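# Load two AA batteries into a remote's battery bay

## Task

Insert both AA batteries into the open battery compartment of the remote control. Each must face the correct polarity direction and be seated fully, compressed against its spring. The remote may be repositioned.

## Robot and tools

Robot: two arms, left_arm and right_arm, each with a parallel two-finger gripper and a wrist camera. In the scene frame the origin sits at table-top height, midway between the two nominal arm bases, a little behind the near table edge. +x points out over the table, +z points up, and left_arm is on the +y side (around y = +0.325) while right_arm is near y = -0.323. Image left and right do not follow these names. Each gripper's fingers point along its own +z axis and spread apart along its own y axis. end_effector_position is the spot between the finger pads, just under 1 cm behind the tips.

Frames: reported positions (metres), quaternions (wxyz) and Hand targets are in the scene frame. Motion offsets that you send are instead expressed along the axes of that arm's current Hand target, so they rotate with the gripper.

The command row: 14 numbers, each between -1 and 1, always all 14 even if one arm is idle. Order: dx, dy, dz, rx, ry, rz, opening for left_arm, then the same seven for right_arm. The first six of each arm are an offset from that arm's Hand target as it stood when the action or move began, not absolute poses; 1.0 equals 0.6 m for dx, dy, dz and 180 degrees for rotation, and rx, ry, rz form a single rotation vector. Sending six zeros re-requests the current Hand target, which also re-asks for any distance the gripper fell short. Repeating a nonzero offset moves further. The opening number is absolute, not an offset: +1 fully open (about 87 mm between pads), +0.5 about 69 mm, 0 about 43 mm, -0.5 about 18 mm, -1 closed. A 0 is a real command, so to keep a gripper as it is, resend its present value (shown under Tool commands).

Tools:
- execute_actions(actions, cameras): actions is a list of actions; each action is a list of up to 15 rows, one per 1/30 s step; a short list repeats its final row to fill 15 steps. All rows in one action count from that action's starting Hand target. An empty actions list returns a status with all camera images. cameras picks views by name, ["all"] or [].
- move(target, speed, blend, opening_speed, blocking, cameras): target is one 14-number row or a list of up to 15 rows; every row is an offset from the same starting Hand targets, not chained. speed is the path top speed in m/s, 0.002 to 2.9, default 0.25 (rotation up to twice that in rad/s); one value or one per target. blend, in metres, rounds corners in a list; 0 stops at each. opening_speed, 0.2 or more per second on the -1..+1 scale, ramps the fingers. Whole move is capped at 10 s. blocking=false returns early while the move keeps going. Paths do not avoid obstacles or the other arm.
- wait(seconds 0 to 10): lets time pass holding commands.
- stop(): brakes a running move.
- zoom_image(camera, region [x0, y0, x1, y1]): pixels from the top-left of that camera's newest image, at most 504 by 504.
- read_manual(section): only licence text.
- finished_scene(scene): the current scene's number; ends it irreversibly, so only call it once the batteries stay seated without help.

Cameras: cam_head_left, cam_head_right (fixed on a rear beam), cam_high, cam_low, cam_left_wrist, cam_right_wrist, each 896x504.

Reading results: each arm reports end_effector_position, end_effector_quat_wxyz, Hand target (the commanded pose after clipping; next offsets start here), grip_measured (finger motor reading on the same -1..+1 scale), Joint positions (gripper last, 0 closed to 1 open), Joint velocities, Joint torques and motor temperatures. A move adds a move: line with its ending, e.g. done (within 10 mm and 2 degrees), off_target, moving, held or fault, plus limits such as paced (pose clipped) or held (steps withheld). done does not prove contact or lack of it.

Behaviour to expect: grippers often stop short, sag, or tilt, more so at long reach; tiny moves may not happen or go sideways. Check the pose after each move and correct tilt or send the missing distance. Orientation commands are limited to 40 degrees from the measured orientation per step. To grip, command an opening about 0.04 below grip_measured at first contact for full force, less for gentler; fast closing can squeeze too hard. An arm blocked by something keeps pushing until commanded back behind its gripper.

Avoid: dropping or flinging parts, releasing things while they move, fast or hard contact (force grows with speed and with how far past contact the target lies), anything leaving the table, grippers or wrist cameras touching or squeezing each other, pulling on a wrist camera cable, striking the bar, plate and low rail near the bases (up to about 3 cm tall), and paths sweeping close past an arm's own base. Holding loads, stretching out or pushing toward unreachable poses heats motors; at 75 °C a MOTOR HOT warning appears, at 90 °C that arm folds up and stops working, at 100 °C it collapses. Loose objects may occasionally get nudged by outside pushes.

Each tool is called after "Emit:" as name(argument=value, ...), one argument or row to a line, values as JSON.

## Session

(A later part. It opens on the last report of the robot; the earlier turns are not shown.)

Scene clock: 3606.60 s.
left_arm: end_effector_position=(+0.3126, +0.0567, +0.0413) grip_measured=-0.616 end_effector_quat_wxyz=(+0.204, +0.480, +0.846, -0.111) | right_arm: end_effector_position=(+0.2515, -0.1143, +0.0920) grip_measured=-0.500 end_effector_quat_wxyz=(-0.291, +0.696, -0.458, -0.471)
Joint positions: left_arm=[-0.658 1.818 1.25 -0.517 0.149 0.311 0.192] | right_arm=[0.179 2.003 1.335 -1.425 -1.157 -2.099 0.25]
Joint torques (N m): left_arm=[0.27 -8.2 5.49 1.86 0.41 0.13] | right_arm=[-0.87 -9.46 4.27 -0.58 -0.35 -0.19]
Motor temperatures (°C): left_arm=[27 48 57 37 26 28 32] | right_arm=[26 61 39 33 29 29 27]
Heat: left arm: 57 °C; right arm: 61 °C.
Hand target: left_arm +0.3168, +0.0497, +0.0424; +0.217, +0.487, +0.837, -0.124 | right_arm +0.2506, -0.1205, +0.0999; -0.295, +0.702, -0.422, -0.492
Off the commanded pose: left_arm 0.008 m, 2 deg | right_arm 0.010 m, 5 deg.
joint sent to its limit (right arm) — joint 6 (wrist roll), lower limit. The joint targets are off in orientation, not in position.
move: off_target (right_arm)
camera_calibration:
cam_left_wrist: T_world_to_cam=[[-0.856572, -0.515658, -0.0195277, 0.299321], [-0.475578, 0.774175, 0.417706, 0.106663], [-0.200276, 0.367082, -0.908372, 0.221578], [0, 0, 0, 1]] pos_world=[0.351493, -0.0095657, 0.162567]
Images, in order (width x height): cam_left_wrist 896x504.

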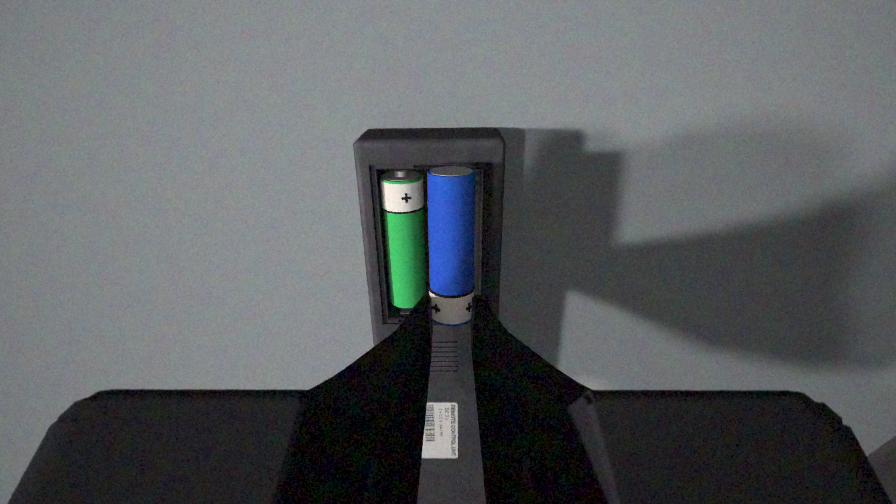

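Emit:
move(
  target=[0.027,-0.0023,-0.0055,0,0,0,-0.68,0,0,0,0,0,0,-0.5],
  speed=0.06,
  cameras=["cam_left_wrist"],
)

Scene clock: 3613.80 s.
left_arm: end_effector_position=(+0.3065, +0.0614, +0.0320) grip_measured=-0.616 end_effector_quat_wxyz=(+0.205, +0.482, +0.843, -0.118) | right_arm: end_effector_position=(+0.2515, -0.1143, +0.0920) grip_measured=-0.500 end_effector_quat_wxyz=(-0.291, +0.696, -0.458, -0.471)
Joint positions: left_arm=[-0.652 1.801 1.186 -0.465 0.165 0.319 0.192] | right_arm=[0.179 2.003 1.335 -1.425 -1.157 -2.099 0.25]
Joint torques (N m): left_arm=[1.1 -10.14 4.19 1.65 0.29 0.16] | right_arm=[-0.83 -9.48 4.23 -0.58 -0.35 -0.18]
Motor temperatures (°C): left_arm=[27 48 55 38 26 28 32] | right_arm=[26 60 39 33 29 29 27]
Heat: left arm: 55 °C; right arm: 60 °C.
Hand target: left_arm +0.3079, +0.0628, +0.0375; +0.217, +0.487, +0.837, -0.124 | right_arm +0.2506, -0.1205, +0.0999; -0.295, +0.702, -0.422, -0.492
Off the commanded pose: left_arm 0.006 m, 2 deg | right_arm 0.010 m, 5 deg.
joint sent to its limit (right arm) — joint 6 (wrist roll), lower limit. The joint targets are off in orientation, not in position.
move: off_target (right_arm)
camera_calibration:
cam_left_wrist: T_world_to_cam=[[-0.860866, -0.508721, -0.0106404, 0.297066], [-0.467885, 0.783198, 0.409493, 0.101328], [-0.199984, 0.357497, -0.912251, 0.210781], [0, 0, 0, 1]] pos_world=[0.345297, -0.00358964, 0.153954]
Images, in order (width x height): cam_left_wrist 896x504.

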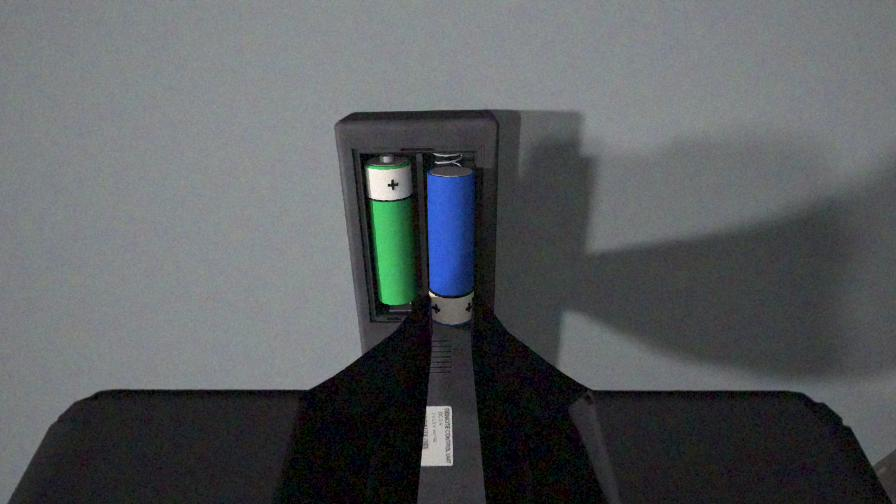

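Emit:
move(
  target=[0,0,0,0,0,0,-0.68,0.0848,-0.2104,0.0935,0,0,0,-0.5],
  speed=0.15,
  cameras=["cam_right_wrist"],
)

Scene clock: 3631.07 s.
left_arm: end_effector_position=(+0.3065, +0.0614, +0.0320) grip_measured=-0.616 end_effector_quat_wxyz=(+0.205, +0.482, +0.843, -0.118) | right_arm: end_effector_position=(+0.3385, -0.0353, +0.0198) grip_measured=-0.500 end_effector_quat_wxyz=(-0.277, +0.713, -0.422, -0.485)
Joint positions: left_arm=[-0.652 1.801 1.186 -0.465 0.166 0.319 0.192] | right_arm=[0.321 2.513 1.911 -1.375 -1.196 -1.987 0.25]
Joint torques (N m): left_arm=[1.07 -10.1 4.15 1.67 0.31 0.13] | right_arm=[-0.01 -10.33 7.71 -0.32 -1.05 0.03]
Motor temperatures (°C): left_arm=[27 52 52 38 26 28 32] | right_arm=[26 58 39 33 29 29 27]
Heat: left arm: 52 °C; right arm: 58 °C.
Hand target: left_arm +0.3079, +0.0628, +0.0375; +0.217, +0.487, +0.837, -0.124 | right_arm +0.3454, -0.0300, +0.0329; -0.295, +0.702, -0.422, -0.492
Off the commanded pose: left_arm 0.006 m, 2 deg | right_arm 0.016 m, 3 deg.
move: off_target (right_arm)
camera_calibration:
cam_right_wrist: T_world_to_cam=[[0.859415, 0.510498, -0.0282367, -0.271139], [0.477864, -0.821661, -0.310675, -0.16312], [-0.1818, 0.253506, -0.950097, 0.236757], [0, 0, 0, 1]] pos_world=[0.354013, -0.0556326, 0.166609]
Images, in order (width x height): cam_right_wrist 896x504.

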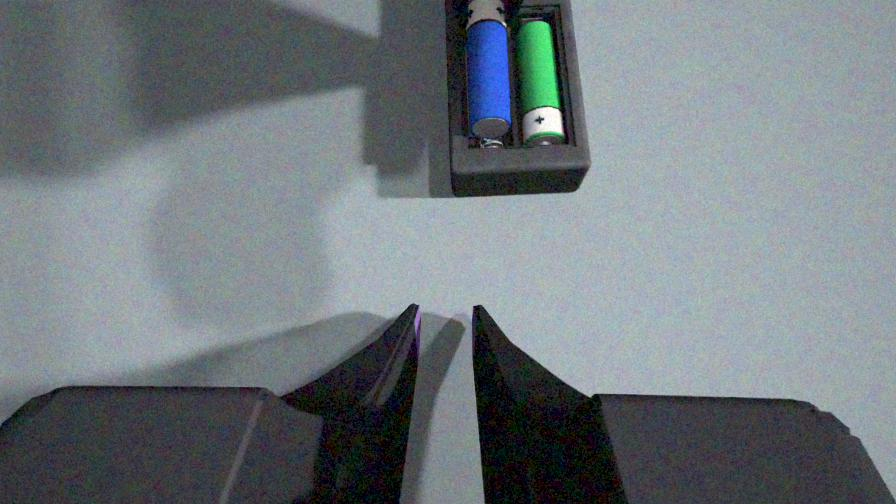

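Emit:
move(
  target=[0,0,0,0,0,0,-0.68,-0.0157,-0.016,0.0675,0,0,0,-0.5],
  speed=0.08,
  cameras=["cam_right_wrist"],
)

Scene clock: 3640.23 s.
left_arm: end_effector_position=(+0.3097, +0.0678, +0.0314) grip_measured=-0.616 end_effector_quat_wxyz=(+0.204, +0.471, +0.850, -0.120) | right_arm: end_effector_position=(+0.3414, +0.0005, +0.0216) grip_measured=-0.500 end_effector_quat_wxyz=(-0.304, +0.688, -0.425, -0.504)
Joint positions: left_arm=[-0.631 1.798 1.18 -0.464 0.173 0.311 0.192] | right_arm=[0.376 2.501 1.873 -1.141 -1.294 -1.764 0.25]
Joint torques (N m): left_arm=[-0.32 -9.83 4.55 1.66 0.21 0.22] | right_arm=[2.58 -12.86 4.51 0.39 -0.26 0.35]
Motor temperatures (°C): left_arm=[27 52 51 38 26 28 32] | right_arm=[26 57 39 33 29 29 27]
Heat: left arm: 52 °C; right arm: 57 °C.
Hand target: left_arm +0.3079, +0.0628, +0.0375; +0.217, +0.487, +0.837, -0.124 | right_arm +0.3345, +0.0110, +0.0279; -0.295, +0.702, -0.422, -0.492
Off the commanded pose: left_arm 0.008 m, 3 deg | right_arm 0.014 m, 2 deg.
move: off_target (left_arm, right_arm)
camera_calibration:
cam_right_wrist: T_world_to_cam=[[0.879177, 0.47599, -0.0219415, -0.298669], [0.433419, -0.81798, -0.378229, -0.117892], [-0.197981, 0.32302, -0.925452, 0.234827], [0, 0, 0, 1]] pos_world=[0.360171, -0.0301234, 0.166178]
Images, in order (width x height): cam_right_wrist 896x504.

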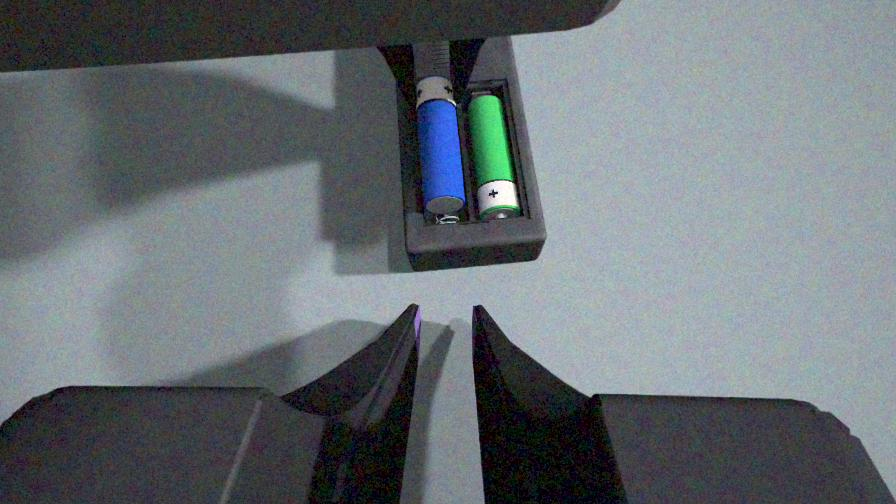

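Emit:
move(
  target=[0,0,0,0,0,0,-0.68,0,0,0.034,0,0,0,-0.5],
  speed=0.05,
  cameras=["cam_right_wrist"],
)

Scene clock: 3648.07 s.
left_arm: end_effector_position=(+0.3103, +0.0718, +0.0317) grip_measured=-0.616 end_effector_quat_wxyz=(+0.204, +0.466, +0.853, -0.118) | right_arm: end_effector_position=(+0.3402, +0.0107, +0.0207) grip_measured=-0.500 end_effector_quat_wxyz=(-0.315, +0.675, -0.426, -0.512)
Joint positions: left_arm=[-0.622 1.792 1.173 -0.467 0.173 0.31 0.192] | right_arm=[0.392 2.481 1.815 -0.999 -1.332 -1.654 0.25]
Joint torques (N m): left_arm=[-1.16 -9.4 4.98 1.68 0.23 0.23] | right_arm=[4.96 -12.74 4.59 0.59 0.11 0.35]
Motor temperatures (°C): left_arm=[27 52 50 38 26 28 32] | right_arm=[26 58 39 33 29 29 27]
Heat: left arm: 52 °C; right arm: 58 °C.
Hand target: left_arm +0.3079, +0.0628, +0.0375; +0.217, +0.487, +0.837, -0.124 | right_arm +0.3255, +0.0279, +0.0209; -0.295, +0.702, -0.422, -0.492
Off the commanded pose: left_arm 0.011 m, 3 deg | right_arm 0.023 m, 5 deg.
move: off_target (left_arm, right_arm)
camera_calibration:
cam_right_wrist: T_world_to_cam=[[0.887237, 0.460762, -0.0225707, -0.305148], [0.412471, -0.814258, -0.408476, -0.101638], [-0.206588, 0.353105, -0.91249, 0.232793], [0, 0, 0, 1]] pos_world=[0.360753, -0.0243597, 0.164017]
Images, in order (width x height): cam_right_wrist 896x504.

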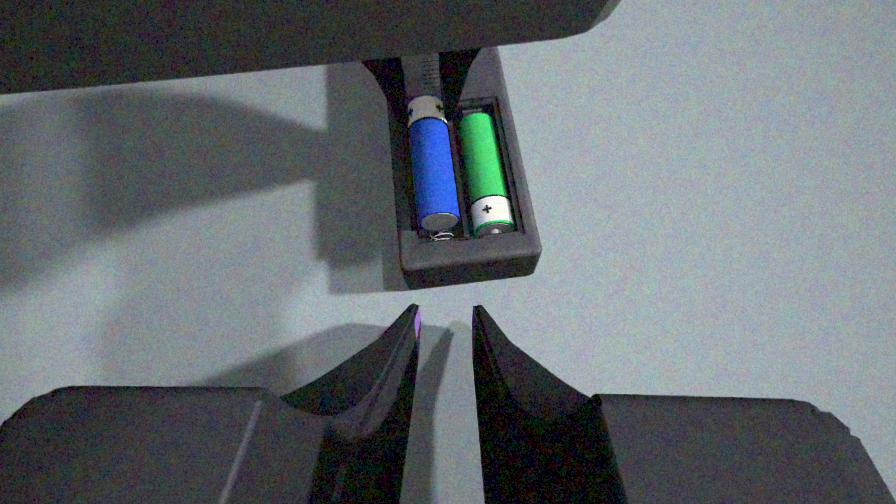

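Emit:
move(
  target=[0,0,0,0,0,0,-0.68,0.0027,0.0048,0.0217,0,0,0,-0.5],
  speed=0.05,
  cameras=["cam_right_wrist", "cam_left_wrist"],
)

Scene clock: 3657.53 s.
left_arm: end_effector_position=(+0.3081, +0.0750, +0.0317) grip_measured=-0.616 end_effector_quat_wxyz=(+0.198, +0.465, +0.855, -0.117) | right_arm: end_effector_position=(+0.3374, +0.0149, +0.0196) grip_measured=-0.500 end_effector_quat_wxyz=(-0.319, +0.666, -0.430, -0.519)
Joint positions: left_arm=[-0.618 1.789 1.173 -0.483 0.173 0.31 0.192] | right_arm=[0.399 2.461 1.761 -0.897 -1.352 -1.573 0.25]
Joint torques (N m): left_arm=[-1.54 -9.14 5.01 1.84 0.23 0.22] | right_arm=[6.32 -12.45 4.41 0.66 0.32 0.21]
Motor temperatures (°C): left_arm=[27 51 49 38 26 28 32] | right_arm=[27 62 39 33 29 29 26]
Heat: left arm: 51 °C; right arm: 62 °C.
Hand target: left_arm +0.3079, +0.0628, +0.0375; +0.217, +0.487, +0.837, -0.124 | right_arm +0.3175, +0.0368, +0.0150; -0.295, +0.702, -0.422, -0.492
Off the commanded pose: left_arm 0.014 m, 4 deg | right_arm 0.030 m, 6 deg.
move: off_target (left_arm, right_arm)
camera_calibration:
cam_left_wrist: T_world_to_cam=[[-0.840896, -0.541179, 0.00425335, 0.301112], [-0.488843, 0.7629, 0.423104, 0.0991443], [-0.23222, 0.353708, -0.906071, 0.215968], [0, 0, 0, 1]] pos_world=[0.351822, 0.0109288, 0.152453]
cam_right_wrist: T_world_to_cam=[[0.892282, 0.450389, -0.0313586, -0.305919], [0.395773, -0.81372, -0.425704, -0.091584], [-0.217249, 0.367437, -0.904319, 0.233064], [0, 0, 0, 1]] pos_world=[0.359845, -0.0223779, 0.162184]
Images, in order (width x height): cam_left_wrist 896x504, cam_right_wrist 896x504.

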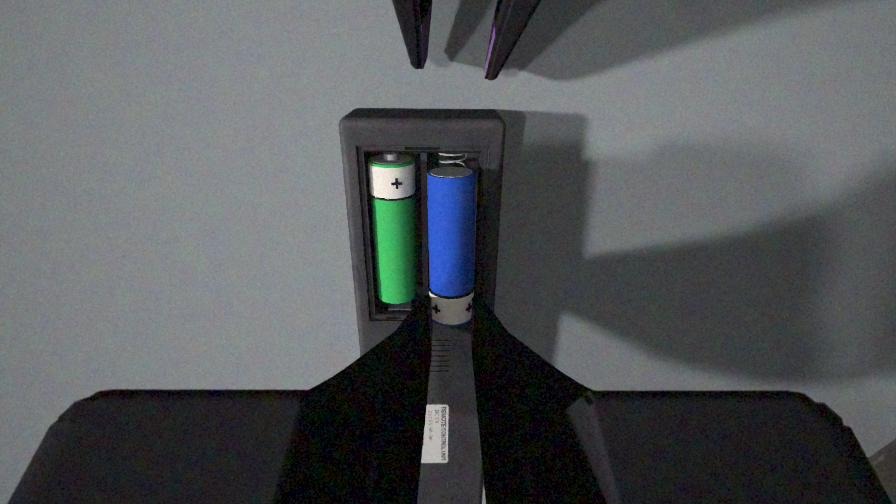

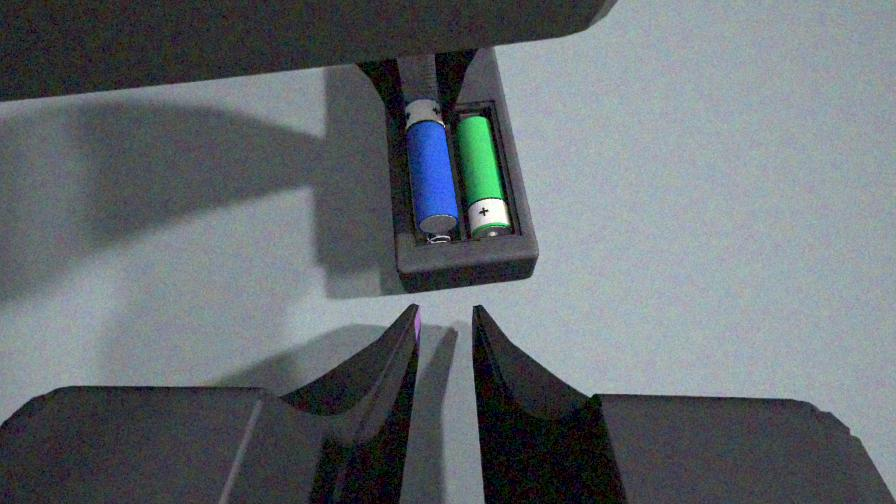

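Emit:
move(
  target=[0,0,0,0,0,0,-0.68,0,0,-0.1,0,0,0,-0.5],
  speed=0.1,
  cameras=["cam_left_wrist"],
)

Scene clock: 3712.40 s.
left_arm: end_effector_position=(+0.3073, +0.0728, +0.0318) grip_measured=-0.616 end_effector_quat_wxyz=(+0.199, +0.476, +0.848, -0.116) | right_arm: end_effector_position=(+0.3343, -0.0086, +0.0302) grip_measured=-0.500 end_effector_quat_wxyz=(-0.289, +0.697, -0.424, -0.502)
Joint positions: left_arm=[-0.626 1.789 1.173 -0.481 0.173 0.329 0.192] | right_arm=[0.369 2.492 1.899 -1.274 -1.263 -1.855 0.25]
Joint torques (N m): left_arm=[-0.75 -9.16 5.08 1.83 0.23 0.07] | right_arm=[-0.95 -10.19 7.95 -0.19 -0.44 -0.18]
Motor temperatures (°C): left_arm=[28 51 48 37 26 28 32] | right_arm=[29 62 39 33 29 29 26]
Heat: left arm: 51 °C; right arm: 62 °C.
Hand target: left_arm +0.3079, +0.0628, +0.0375; +0.217, +0.487, +0.837, -0.124 | right_arm +0.3440, -0.0129, +0.0355; -0.295, +0.702, -0.422, -0.492
Off the commanded pose: left_arm 0.012 m, 3 deg | right_arm 0.012 m, 2 deg.
move: off_target (left_arm, right_arm)
camera_calibration:
cam_left_wrist: T_world_to_cam=[[-0.853836, -0.520522, -0.00458362, 0.301959], [-0.473818, 0.773519, 0.420909, 0.0950532], [-0.215547, 0.361559, -0.907091, 0.211095], [0, 0, 0, 1]] pos_world=[0.348362, 0.00732752, 0.152858]
Images, in order (width x height): cam_left_wrist 896x504.

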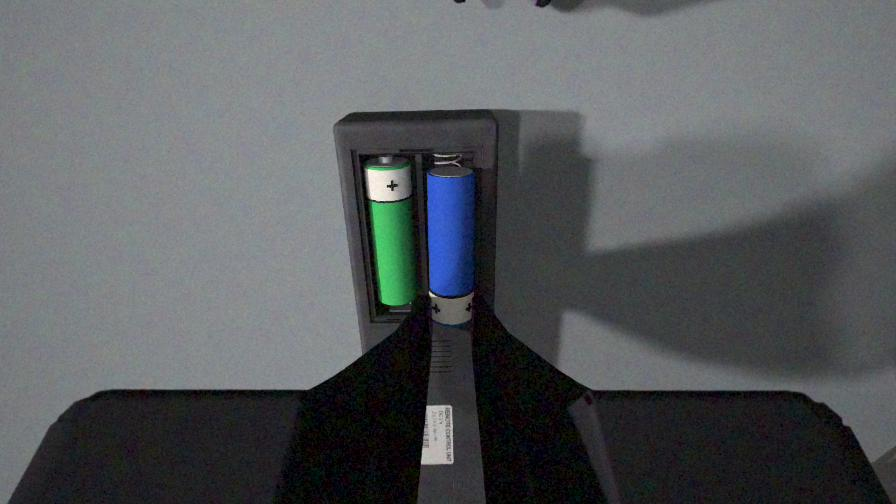

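Emit:
move(
  target=[-0.029,0.0023,0.016,0,0,0,-0.68,0,0,0,0,0,0,-0.5],
  speed=0.05,
  cameras=["cam_left_wrist"],
)

Scene clock: 3719.20 s.
left_arm: end_effector_position=(+0.3129, +0.0614, +0.0324) grip_measured=-0.616 end_effector_quat_wxyz=(+0.203, +0.482, +0.844, -0.119) | right_arm: end_effector_position=(+0.3399, -0.0156, +0.0288) grip_measured=-0.500 end_effector_quat_wxyz=(-0.293, +0.692, -0.431, -0.500)
Joint positions: left_arm=[-0.64 1.821 1.215 -0.48 0.173 0.329 0.192] | right_arm=[0.349 2.496 1.899 -1.276 -1.263 -1.858 0.25]
Joint torques (N m): left_arm=[-1.06 -6.72 8.61 1.6 0.18 -0.08] | right_arm=[0.05 -10.43 8.1 -0.19 -0.44 -0.17]
Motor temperatures (°C): left_arm=[28 50 48 37 26 28 32] | right_arm=[29 63 39 33 29 29 26]
Heat: left arm: 50 °C; right arm: 63 °C.
Hand target: left_arm +0.3189, +0.0462, +0.0375; +0.217, +0.487, +0.837, -0.124 | right_arm +0.3439, -0.0129, +0.0355; -0.295, +0.702, -0.422, -0.492
Off the commanded pose: left_arm 0.017 m, 2 deg | right_arm 0.008 m, 2 deg.
move: off_target (left_arm)
camera_calibration:
cam_left_wrist: T_world_to_cam=[[-0.860929, -0.508665, -0.00782886, 0.302541], [-0.466264, 0.782823, 0.412051, 0.103582], [-0.203467, 0.358397, -0.911127, 0.213434], [0, 0, 0, 1]] pos_world=[0.35219, -0.00368796, 0.154153]
Images, in order (width x height): cam_left_wrist 896x504.

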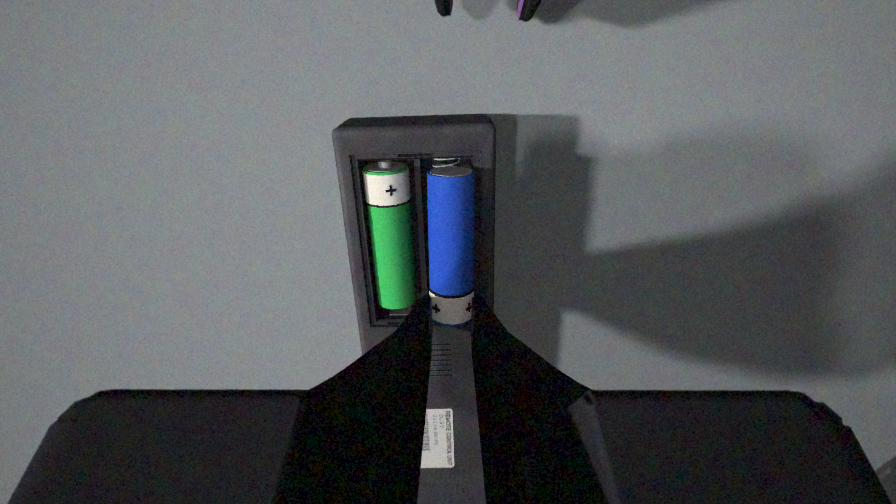

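Emit:
move(
  target=[0,0,0,0,0,0,-0.68,-0.102,0.2445,-0.1338,0.4678,-0.0671,0.1034,-0.95],
  speed=0.2,
  opening_speed=0.5,
  cameras=["cam_right_wrist"],
)

Scene clock: 3749.93 s.
left_arm: end_effector_position=(+0.3100, +0.0567, +0.0325) grip_measured=-0.616 end_effector_quat_wxyz=(+0.203, +0.488, +0.840, -0.120) | right_arm: end_effector_position=(+0.2377, -0.1299, +0.1155) grip_measured=-0.950 end_effector_quat_wxyz=(+0.648, -0.215, +0.707, +0.187)
Joint positions: left_arm=[-0.654 1.824 1.219 -0.481 0.173 0.33 0.192] | right_arm=[0.745 0.912 0.031 0.79 0.206 0.046 0.025]
Joint torques (N m): left_arm=[-0.31 -7.01 8.46 1.64 0.16 -0.09] | right_arm=[0.61 -1.29 7.61 1.79 0.22 0.07]
Motor temperatures (°C): left_arm=[28 46 51 37 26 28 32] | right_arm=[28 59 41 33 29 29 26]
Heat: left arm: 51 °C; right arm: 59 °C.
Hand target: left_arm +0.3189, +0.0462, +0.0375; +0.217, +0.487, +0.837, -0.124 | right_arm +0.2401, -0.1300, +0.1204; +0.650, -0.203, +0.708, +0.186
Off the commanded pose: left_arm 0.015 m, 2 deg | right_arm 0.005 m, 1 deg.
move: off_target (left_arm)
camera_calibration:
cam_right_wrist: T_world_to_cam=[[0.568571, -0.822596, 0.00799204, -0.241739], [-0.672463, -0.470352, -0.571457, 0.186246], [0.473837, 0.319539, -0.820593, 0.171078], [0, 0, 0, 1]] pos_world=[0.181626, -0.165918, 0.248749]
Images, in order (width x height): cam_right_wrist 896x504.

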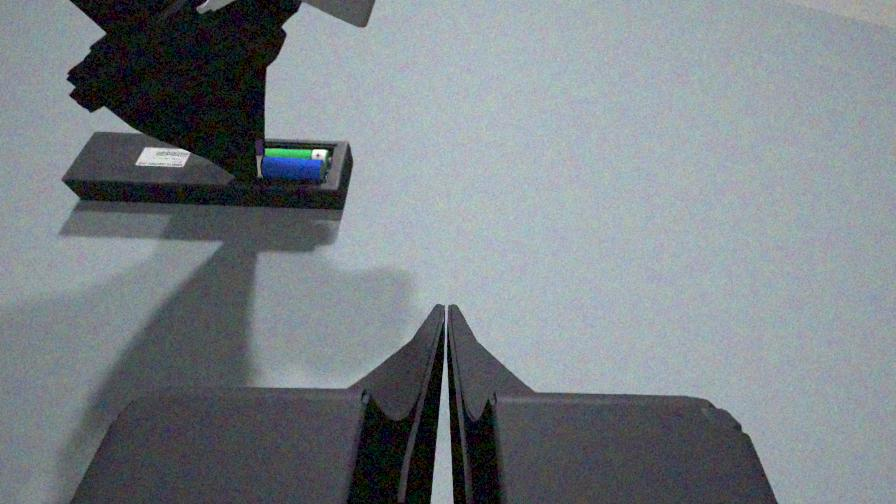

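Emit:
move(
  target=[
    [0,0,0,0,0,0,-0.68,0.1288,0.0847,0.1612,-0.0719,0,-0.0063,-0.95],
    [0,0,0,0,0,0,-0.68,0.1453,0.1142,0.277,-0.0719,0,-0.0063,-0.95],
  ],
  speed=[0.15,0.06],
  cameras=["cam_right_wrist","cam_left_wrist"],
)

Scene clock: 3771.03 s.
left_arm: end_effector_position=(+0.3121, +0.0592, +0.0325) grip_measured=-0.616 end_effector_quat_wxyz=(+0.203, +0.480, +0.845, -0.119) | right_arm: end_effector_position=(+0.3368, +0.0067, +0.0159) grip_measured=-0.950 end_effector_quat_wxyz=(+0.616, -0.280, +0.693, +0.248)
Joint positions: left_arm=[-0.646 1.824 1.219 -0.481 0.17 0.32 0.192] | right_arm=[0.735 2.203 0.592 1.503 0.007 0.041 0.025]
Joint torques (N m): left_arm=[-0.57 -7.08 8.36 1.65 0.19 0.01] | right_arm=[0.29 -5.04 3.85 2.42 -0.25 -0.1]
Motor temperatures (°C): left_arm=[28 47 51 37 26 28 32] | right_arm=[27 53 41 37 29 29 26]
Heat: left arm: 51 °C; right arm: 53 °C.
Hand target: left_arm +0.3190, +0.0462, +0.0375; +0.217, +0.487, +0.837, -0.124 | right_arm +0.3378, +0.0119, +0.0192; +0.625, -0.282, +0.681, +0.259
Off the commanded pose: left_arm 0.016 m, 2 deg | right_arm 0.006 m, 2 deg.
move: off_target (left_arm)
camera_calibration:
cam_left_wrist: T_world_to_cam=[[-0.859073, -0.51182, -0.00577912, 0.300136], [-0.468224, 0.781238, 0.412836, 0.105595], [-0.206783, 0.357363, -0.910787, 0.215211], [0, 0, 0, 1]] pos_world=[0.351782, -0.00578745, 0.154152]
cam_right_wrist: T_world_to_cam=[[0.712894, -0.701242, -0.00640599, -0.234043], [-0.588424, -0.593183, -0.549447, 0.232381], [0.381495, 0.395467, -0.835504, 0.0294707], [0, 0, 0, 1]] pos_world=[0.292344, -0.0379308, 0.150805]
Images, in order (width x height): cam_left_wrist 896x504, cam_right_wrist 896x504.

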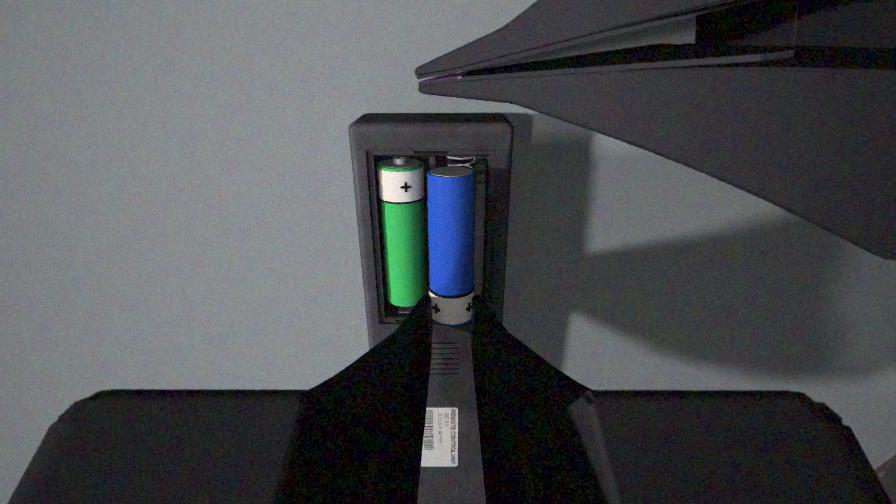

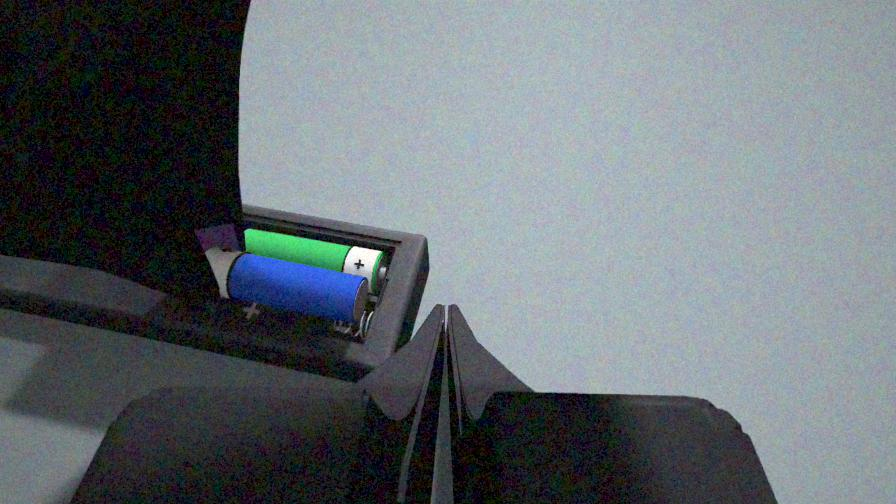

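Emit:
zoom_image(
  camera="cam_right_wrist",
  region=[200, 200, 480, 380],
)

Scaled by 1.800 from the camera's 896x504 image, which has a finer 1280x720 frame.

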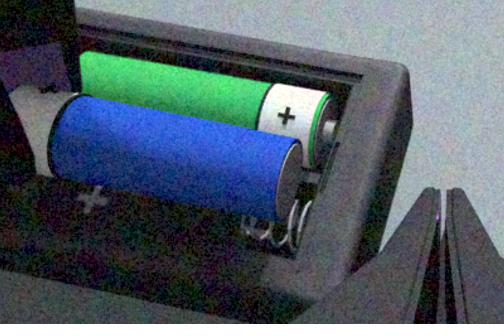

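Emit:
move(
  target=[
    [-0.0262,-0.0047,-0.1,0,0,0,-0.68,0,0,0,0,0,0,-0.95],
    [0.076,-0.117,-0.1137,0,0,0,-0.68,0,0,0,0,0,0,-0.95],
  ],
  speed=[0.08,0.15],
  blend=0.01,
  cameras=["cam_left_wrist"],
)

Scene clock: 3814.03 s.
left_arm: end_effector_position=(+0.2144, +0.0820, +0.0599) grip_measured=-0.616 end_effector_quat_wxyz=(+0.179, +0.494, +0.842, -0.120) | right_arm: end_effector_position=(+0.3375, +0.0079, +0.0165) grip_measured=-0.950 end_effector_quat_wxyz=(+0.618, -0.283, +0.691, +0.246)
Joint positions: left_arm=[-0.796 1.501 0.976 -0.589 0.121 0.21 0.192] | right_arm=[0.737 2.205 0.597 1.503 0.007 0.032 0.025]
Joint torques (N m): left_arm=[0.02 -9.18 5.56 1.81 -0.07 -0.16] | right_arm=[0.12 -5.22 3.55 2.42 -0.26 -0.01]
Motor temperatures (°C): left_arm=[27 47 52 37 26 28 32] | right_arm=[27 49 39 45 29 29 26]
Heat: left arm: 52 °C; right arm: 49 °C.
Hand target: left_arm +0.2217, +0.0747, +0.0748; +0.217, +0.487, +0.837, -0.124 | right_arm +0.3378, +0.0119, +0.0192; +0.625, -0.282, +0.681, +0.259
Off the commanded pose: left_arm 0.018 m, 4 deg | right_arm 0.005 m, 2 deg.
move: off_target (left_arm)
camera_calibration:
cam_left_wrist: T_world_to_cam=[[-0.874735, -0.484413, 0.0134983, 0.228006], [-0.427664, 0.784761, 0.448613, 0.0195657], [-0.227907, 0.386645, -0.893624, 0.212979], [0, 0, 0, 1]] pos_world=[0.256352, 0.0127472, 0.178468]
Images, in order (width x height): cam_left_wrist 896x504.

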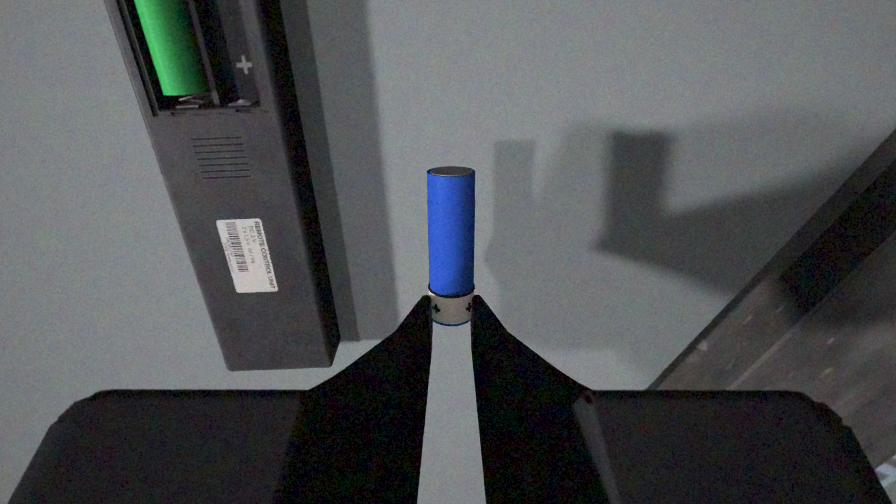

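Emit:
move(
  target=[0.0364,0,0.0656,0,0,0,-0.68,0,0,0,0,0,0,-0.95],
  speed=0.06,
  cameras=["cam_left_wrist"],
)

Scene clock: 3821.00 s.
left_arm: end_effector_position=(+0.2163, +0.0798, +0.0300) grip_measured=-0.616 end_effector_quat_wxyz=(+0.203, +0.492, +0.837, -0.127) | right_arm: end_effector_position=(+0.3375, +0.0079, +0.0165) grip_measured=-0.950 end_effector_quat_wxyz=(+0.618, -0.283, +0.691, +0.246)
Joint positions: left_arm=[-0.796 1.519 0.85 -0.395 0.121 0.21 0.192] | right_arm=[0.737 2.205 0.597 1.503 0.007 0.032 0.025]
Joint torques (N m): left_arm=[0.08 -5.01 5.37 1.92 -0.09 -0.15] | right_arm=[0.16 -5.22 3.51 2.42 -0.24 -0.01]
Heat: left arm: 52 °C; right arm: 49 °C.
Hand target: left_arm +0.2219, +0.0748, +0.0298; +0.217, +0.487, +0.837, -0.124 | right_arm +0.3378, +0.0119, +0.0192; +0.625, -0.282, +0.681, +0.259
Off the commanded pose: left_arm 0.007 m, 2 deg | right_arm 0.005 m, 2 deg.
move: done
camera_calibration:
cam_left_wrist: T_world_to_cam=[[-0.874941, -0.484227, 0.00163952, 0.229425], [-0.442131, 0.80025, 0.405117, 0.0387281], [-0.19748, 0.353728, -0.914263, 0.18409], [0, 0, 0, 1]] pos_world=[0.25421, 0.0149838, 0.152241]
Images, in order (width x height): cam_left_wrist 896x504.

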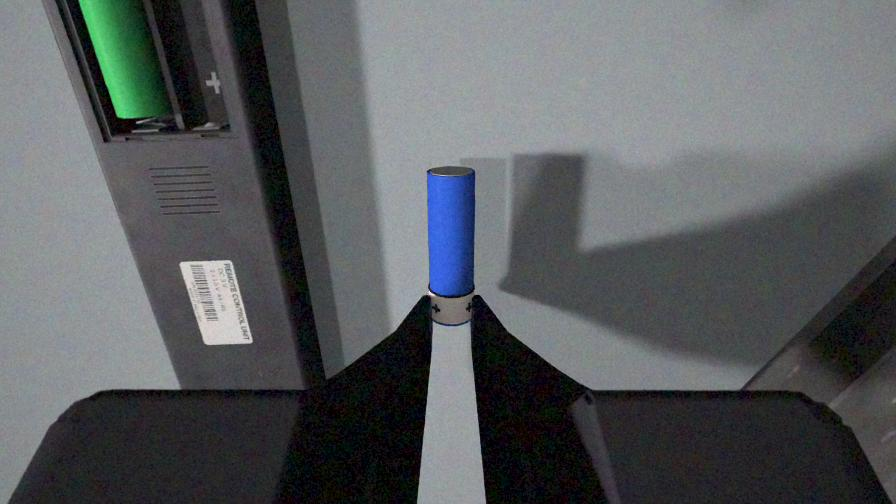

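Emit:
move(
  target=[0.0109,0,0.0197,0,0,0,-0.68,0,0,0,0,0,0,-0.95],
  speed=0.03,
  cameras=["cam_left_wrist"],
)

Scene clock: 3825.50 s.
left_arm: end_effector_position=(+0.2165, +0.0796, +0.0168) grip_measured=-0.616 end_effector_quat_wxyz=(+0.203, +0.492, +0.837, -0.127) | right_arm: end_effector_position=(+0.3375, +0.0079, +0.0165) grip_measured=-0.950 end_effector_quat_wxyz=(+0.618, -0.283, +0.691, +0.246)
Joint positions: left_arm=[-0.796 1.547 0.818 -0.334 0.121 0.21 0.192] | right_arm=[0.737 2.205 0.597 1.503 0.007 0.032 0.025]
Joint torques (N m): left_arm=[0.17 -5.04 5.19 1.94 -0.09 -0.15] | right_arm=[0.16 -5.26 3.52 2.42 -0.25 -0.01]
Heat: left arm: 52 °C; right arm: 49 °C.
Hand target: left_arm +0.2219, +0.0749, +0.0163; +0.217, +0.487, +0.837, -0.124 | right_arm +0.3378, +0.0119, +0.0192; +0.625, -0.282, +0.681, +0.259
Off the commanded pose: left_arm 0.007 m, 2 deg | right_arm 0.005 m, 2 deg.
move: done
camera_calibration:
cam_left_wrist: T_world_to_cam=[[-0.874896, -0.484308, 0.00143925, 0.229455], [-0.442439, 0.800461, 0.404364, 0.0444208], [-0.196989, 0.35314, -0.914597, 0.172133], [0, 0, 0, 1]] pos_world=[0.254311, 0.0147827, 0.13914]
Images, in order (width x height): cam_left_wrist 896x504.

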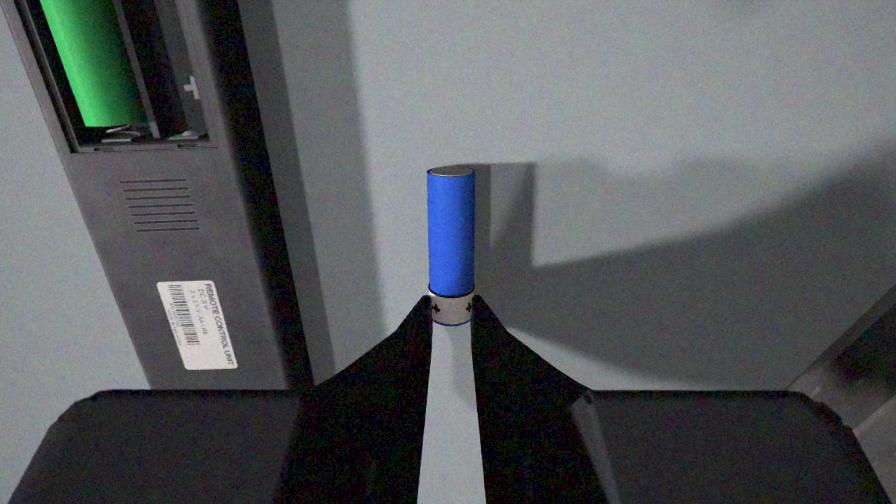

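Emit:
move(
  target=[0.0065,0,0.0117,0,0,0,-0.68,0,0,0,0,0,0,-0.95],
  speed=0.02,
  cameras=["cam_left_wrist"],
)

Scene clock: 3830.77 s.
left_arm: end_effector_position=(+0.2184, +0.0775, +0.0136) grip_measured=-0.616 end_effector_quat_wxyz=(+0.210, +0.492, +0.835, -0.130) | right_arm: end_effector_position=(+0.3375, +0.0079, +0.0165) grip_measured=-0.950 end_effector_quat_wxyz=(+0.618, -0.283, +0.691, +0.246)
Joint positions: left_arm=[-0.796 1.553 0.804 -0.299 0.121 0.21 0.192] | right_arm=[0.737 2.205 0.597 1.503 0.007 0.032 0.025]
Joint torques (N m): left_arm=[0.08 -4.25 4.74 1.97 -0.08 -0.14] | right_arm=[0.12 -5.2 3.52 2.43 -0.25 -0.01]
Heat: left arm: 52 °C; right arm: 49 °C.
Hand target: left_arm +0.2219, +0.0749, +0.0082; +0.217, +0.487, +0.837, -0.124 | right_arm +0.3378, +0.0119, +0.0192; +0.625, -0.282, +0.681, +0.259
Off the commanded pose: left_arm 0.007 m, 1 deg | right_arm 0.005 m, 2 deg.
move: done
camera_calibration:
cam_left_wrist: T_world_to_cam=[[-0.874877, -0.484339, -0.00226038, 0.230202], [-0.446646, 0.804969, 0.390554, 0.0489052], [-0.187341, 0.342696, -0.920577, 0.169146], [0, 0, 0, 1]] pos_world=[0.25493, 0.0141626, 0.137133]
Images, in order (width x height): cam_left_wrist 896x504.

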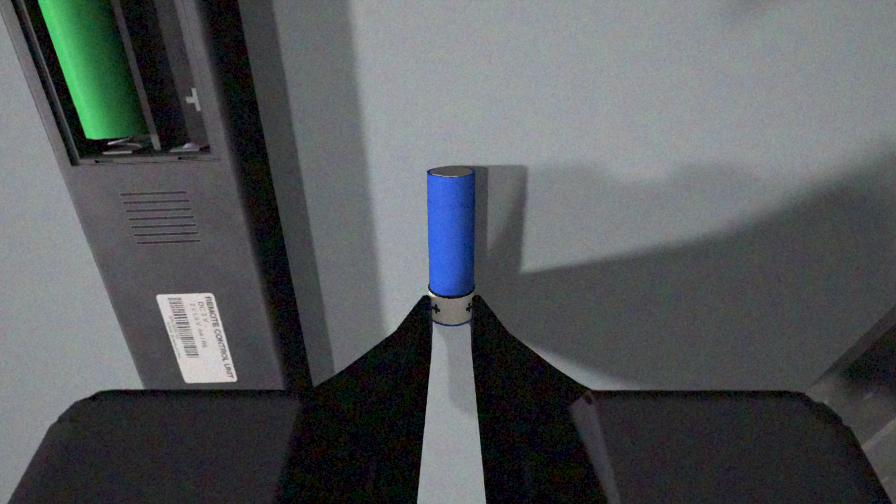

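Emit:
move(
  target=[0.0045,0,0.008,0,0,0,-0.68,0,0,0,0,0,0,-0.95],
  speed=0.02,
)

Emit:
move(
  target=[0,0,0,0,0,0,-0.45,0,0,0,0,0,0,-0.95],
  speed=0.02,
  opening_speed=0.2,
  cameras=["cam_left_wrist"],
)

Scene clock: 3836.47 s.
left_arm: end_effector_position=(+0.2209, +0.0748, +0.0134) grip_measured=-0.616 end_effector_quat_wxyz=(+0.218, +0.491, +0.833, -0.132) | right_arm: end_effector_position=(+0.3375, +0.0079, +0.0165) grip_measured=-0.950 end_effector_quat_wxyz=(+0.618, -0.283, +0.691, +0.246)
Joint positions: left_arm=[-0.796 1.554 0.798 -0.273 0.121 0.21 0.192] | right_arm=[0.737 2.205 0.597 1.503 0.007 0.032 0.025]
Joint torques (N m): left_arm=[0.1 -3.29 4.27 1.98 -0.11 -0.15] | right_arm=[0.16 -5.22 3.55 2.42 -0.25 -0.01]
Heat: left arm: 51 °C; right arm: 49 °C.
Hand target: left_arm +0.2219, +0.0750, +0.0027; +0.217, +0.487, +0.837, -0.124 | right_arm +0.3378, +0.0119, +0.0192; +0.625, -0.282, +0.681, +0.259
Off the commanded pose: left_arm 0.011 m, 1 deg | right_arm 0.005 m, 2 deg.
move: off_target (left_arm)

Scene clock: 3838.13 s.
left_arm: end_effector_position=(+0.2194, +0.0720, +0.0120) grip_measured=-0.450 end_effector_quat_wxyz=(+0.219, +0.495, +0.830, -0.133) | right_arm: end_effector_position=(+0.3375, +0.0079, +0.0165) grip_measured=-0.950 end_effector_quat_wxyz=(+0.618, -0.283, +0.691, +0.246)
Joint positions: left_arm=[-0.806 1.561 0.796 -0.263 0.12 0.21 0.275] | right_arm=[0.737 2.205 0.597 1.503 0.007 0.032 0.025]
Joint torques (N m): left_arm=[0.16 -3.85 4.27 1.87 -0.09 -0.12] | right_arm=[0.13 -5.23 3.52 2.42 -0.26 0]
Heat: left arm: 51 °C; right arm: 49 °C.
Hand target: left_arm +0.2219, +0.0750, +0.0027; +0.217, +0.487, +0.837, -0.124 | right_arm +0.3378, +0.0119, +0.0192; +0.625, -0.282, +0.681, +0.259
Off the commanded pose: left_arm 0.010 m, 2 deg | right_arm 0.005 m, 2 deg.
move: done
camera_calibration:
cam_left_wrist: T_world_to_cam=[[-0.87912, -0.476548, -0.00709005, 0.228847], [-0.444669, 0.814775, 0.372038, 0.0535181], [-0.171517, 0.330219, -0.92819, 0.167219], [0, 0, 0, 1]] pos_world=[0.253663, 0.0102325, 0.136923]
Images, in order (width x height): cam_left_wrist 896x504.

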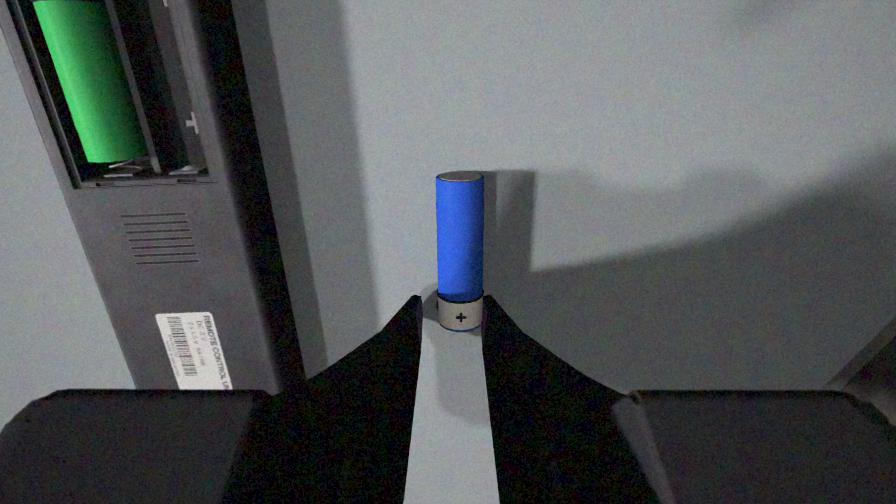

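Emit:
move(
  target=[
    [-0.0445,0,-0.0802,0,0,0,-0.4,0,0,0,0,0,0,-0.95],
    [-0.0445,0,-0.0802,0,-0.211,0,-0.3,0,0,0,0,0,0,-0.95],
  ],
  speed=[0.08,0.2],
  cameras=["cam_left_wrist"],
)

Scene clock: 3849.93 s.
left_arm: end_effector_position=(+0.2217, +0.0797, +0.0522) grip_measured=-0.300 end_effector_quat_wxyz=(+0.468, +0.424, +0.730, -0.261) | right_arm: end_effector_position=(+0.3375, +0.0079, +0.0165) grip_measured=-0.950 end_effector_quat_wxyz=(+0.618, -0.283, +0.691, +0.246)
Joint positions: left_arm=[-0.689 1.202 0.245 0.535 0.286 0.154 0.35] | right_arm=[0.737 2.205 0.597 1.503 0.007 0.032 0.025]
Joint torques (N m): left_arm=[1.02 -2.15 4.81 2.81 0.33 -0.15] | right_arm=[0.18 -5.19 3.54 2.42 -0.24 0]
Motor temperatures (°C): left_arm=[27 42 51 39 26 28 31] | right_arm=[26 49 38 49 29 29 26]
Heat: left arm: 51 °C; right arm: 49 °C.
Hand target: left_arm +0.2218, +0.0748, +0.0578; +0.478, +0.420, +0.720, -0.276 | right_arm +0.3378, +0.0119, +0.0192; +0.625, -0.282, +0.681, +0.259
Off the commanded pose: left_arm 0.007 m, 2 deg | right_arm 0.005 m, 2 deg.
move: done
camera_calibration:
cam_left_wrist: T_world_to_cam=[[-0.858455, -0.512345, -0.0236143, 0.233914], [-0.494192, 0.838603, -0.229172, 0.0738103], [0.137218, -0.185064, -0.973099, 0.177422], [0, 0, 0, 1]] pos_world=[0.212935, 0.0907814, 0.195088]
Images, in order (width x height): cam_left_wrist 896x504.

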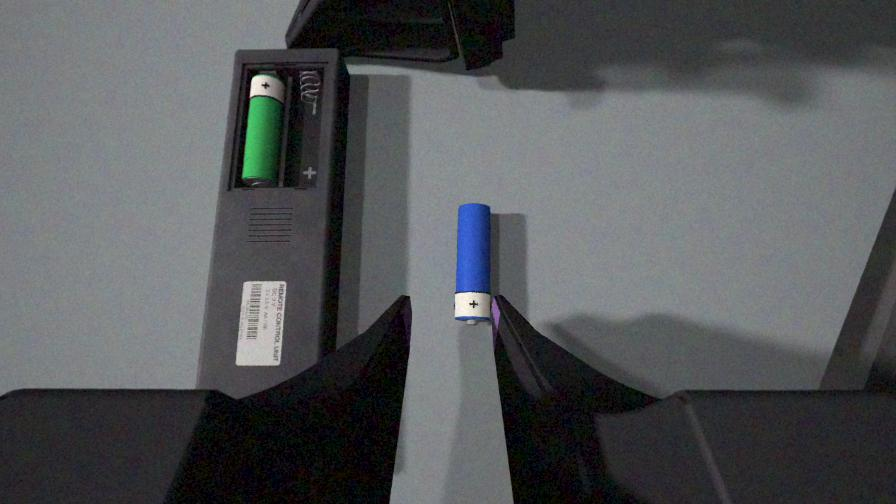

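Emit:
move(
  target=[0.039,-0.013,0.027,0,0,0,-0.3,0,0,0,0,0,0,-0.95],
  speed=0.08,
  cameras=["cam_left_wrist"],
)

Scene clock: 3864.50 s.
left_arm: end_effector_position=(+0.2154, +0.0697, +0.0247) grip_measured=-0.300 end_effector_quat_wxyz=(+0.463, +0.428, +0.726, -0.274) | right_arm: end_effector_position=(+0.3375, +0.0079, +0.0165) grip_measured=-0.950 end_effector_quat_wxyz=(+0.618, -0.283, +0.691, +0.246)
Joint positions: left_arm=[-0.723 1.407 0.195 0.797 0.286 0.134 0.35] | right_arm=[0.737 2.205 0.597 1.503 0.007 0.032 0.025]
Joint torques (N m): left_arm=[-0.43 -2.81 4.01 2.83 -0.1 -0.15] | right_arm=[0.13 -5.22 3.55 2.42 -0.25 0]
Heat: left arm: 50 °C; right arm: 50 °C.
Hand target: left_arm +0.2179, +0.0660, +0.0299; +0.478, +0.420, +0.721, -0.276 | right_arm +0.3378, +0.0119, +0.0192; +0.625, -0.282, +0.681, +0.259
Off the commanded pose: left_arm 0.007 m, 2 deg | right_arm 0.005 m, 2 deg.
move: done
camera_calibration:
cam_left_wrist: T_world_to_cam=[[-0.871089, -0.491089, -0.00592172, 0.223613], [-0.476181, 0.847476, -0.234597, 0.0684376], [0.120227, -0.201535, -0.972075, 0.154409], [0, 0, 0, 1]] pos_world=[0.208812, 0.0829337, 0.167477]
Images, in order (width x height): cam_left_wrist 896x504.

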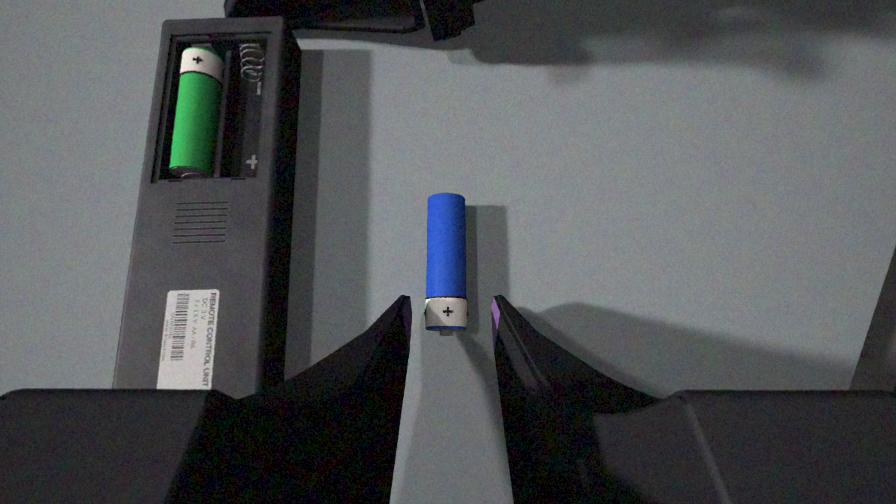

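Emit:
move(
  target=[0.0158,0.0032,0.0118,0,0,0,-0.3,0,0,0,0,0,0,-0.95],
  speed=0.05,
)

Emit:
move(
  target=[0,0,0,0,0,0,-0.67,0,0,0,0,0,0,-0.95],
  speed=0.05,
  opening_speed=0.3,
  cameras=["cam_left_wrist"],
)

Scene clock: 3875.03 s.
left_arm: end_effector_position=(+0.2194, +0.0660, +0.0150) grip_measured=-0.300 end_effector_quat_wxyz=(+0.466, +0.427, +0.724, -0.275) | right_arm: end_effector_position=(+0.3375, +0.0079, +0.0165) grip_measured=-0.950 end_effector_quat_wxyz=(+0.618, -0.283, +0.691, +0.246)
Joint positions: left_arm=[-0.723 1.513 0.195 0.909 0.286 0.134 0.35] | right_arm=[0.737 2.205 0.597 1.503 0.007 0.032 0.025]
Joint torques (N m): left_arm=[0.12 -3.15 3.07 2.81 -0.09 -0.14] | right_arm=[0.16 -5.24 3.52 2.43 -0.24 -0.01]
Heat: left arm: 49 °C; right arm: 51 °C.
Hand target: left_arm +0.2210, +0.0646, +0.0184; +0.478, +0.420, +0.721, -0.276 | right_arm +0.3378, +0.0119, +0.0192; +0.625, -0.282, +0.681, +0.259
Off the commanded pose: left_arm 0.004 m, 2 deg | right_arm 0.005 m, 2 deg.
move: done

Scene clock: 3876.77 s.
left_arm: end_effector_position=(+0.2188, +0.0665, +0.0148) grip_measured=-0.607 end_effector_quat_wxyz=(+0.466, +0.427, +0.724, -0.275) | right_arm: end_effector_position=(+0.3375, +0.0079, +0.0165) grip_measured=-0.950 end_effector_quat_wxyz=(+0.618, -0.283, +0.691, +0.246)
Joint positions: left_arm=[-0.723 1.513 0.19 0.915 0.286 0.134 0.196] | right_arm=[0.737 2.205 0.597 1.503 0.007 0.032 0.025]
Joint torques (N m): left_arm=[0.08 -3.14 3.36 2.75 -0.06 -0.12] | right_arm=[0.14 -5.22 3.54 2.42 -0.25 -0.01]
Heat: left arm: 49 °C; right arm: 51 °C.
Hand target: left_arm +0.2210, +0.0646, +0.0184; +0.478, +0.420, +0.721, -0.276 | right_arm +0.3378, +0.0119, +0.0192; +0.625, -0.282, +0.681, +0.259
Off the commanded pose: left_arm 0.005 m, 2 deg | right_arm 0.005 m, 2 deg.
move: done
camera_calibration:
cam_left_wrist: T_world_to_cam=[[-0.871069, -0.491091, -0.00824318, 0.224919], [-0.474791, 0.846216, -0.24185, 0.0702803], [0.125746, -0.206754, -0.970279, 0.142878], [0, 0, 0, 1]] pos_world=[0.211322, 0.0805239, 0.157483]
Images, in order (width x height): cam_left_wrist 896x504.

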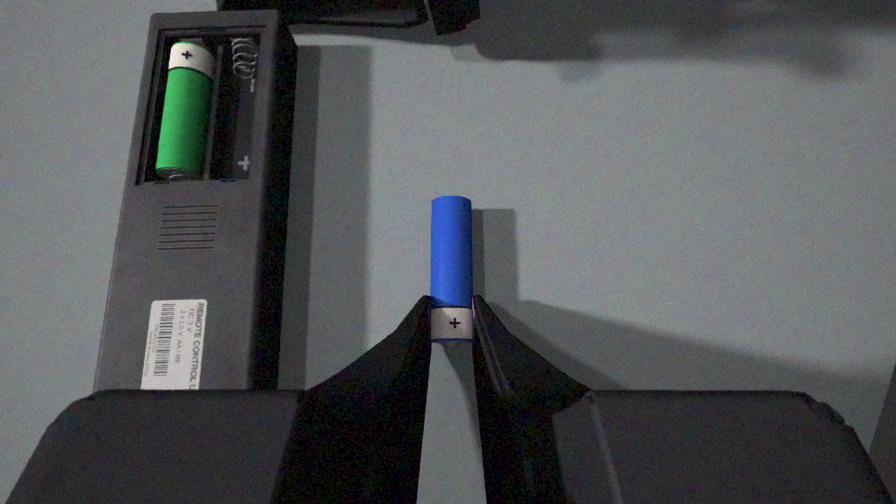

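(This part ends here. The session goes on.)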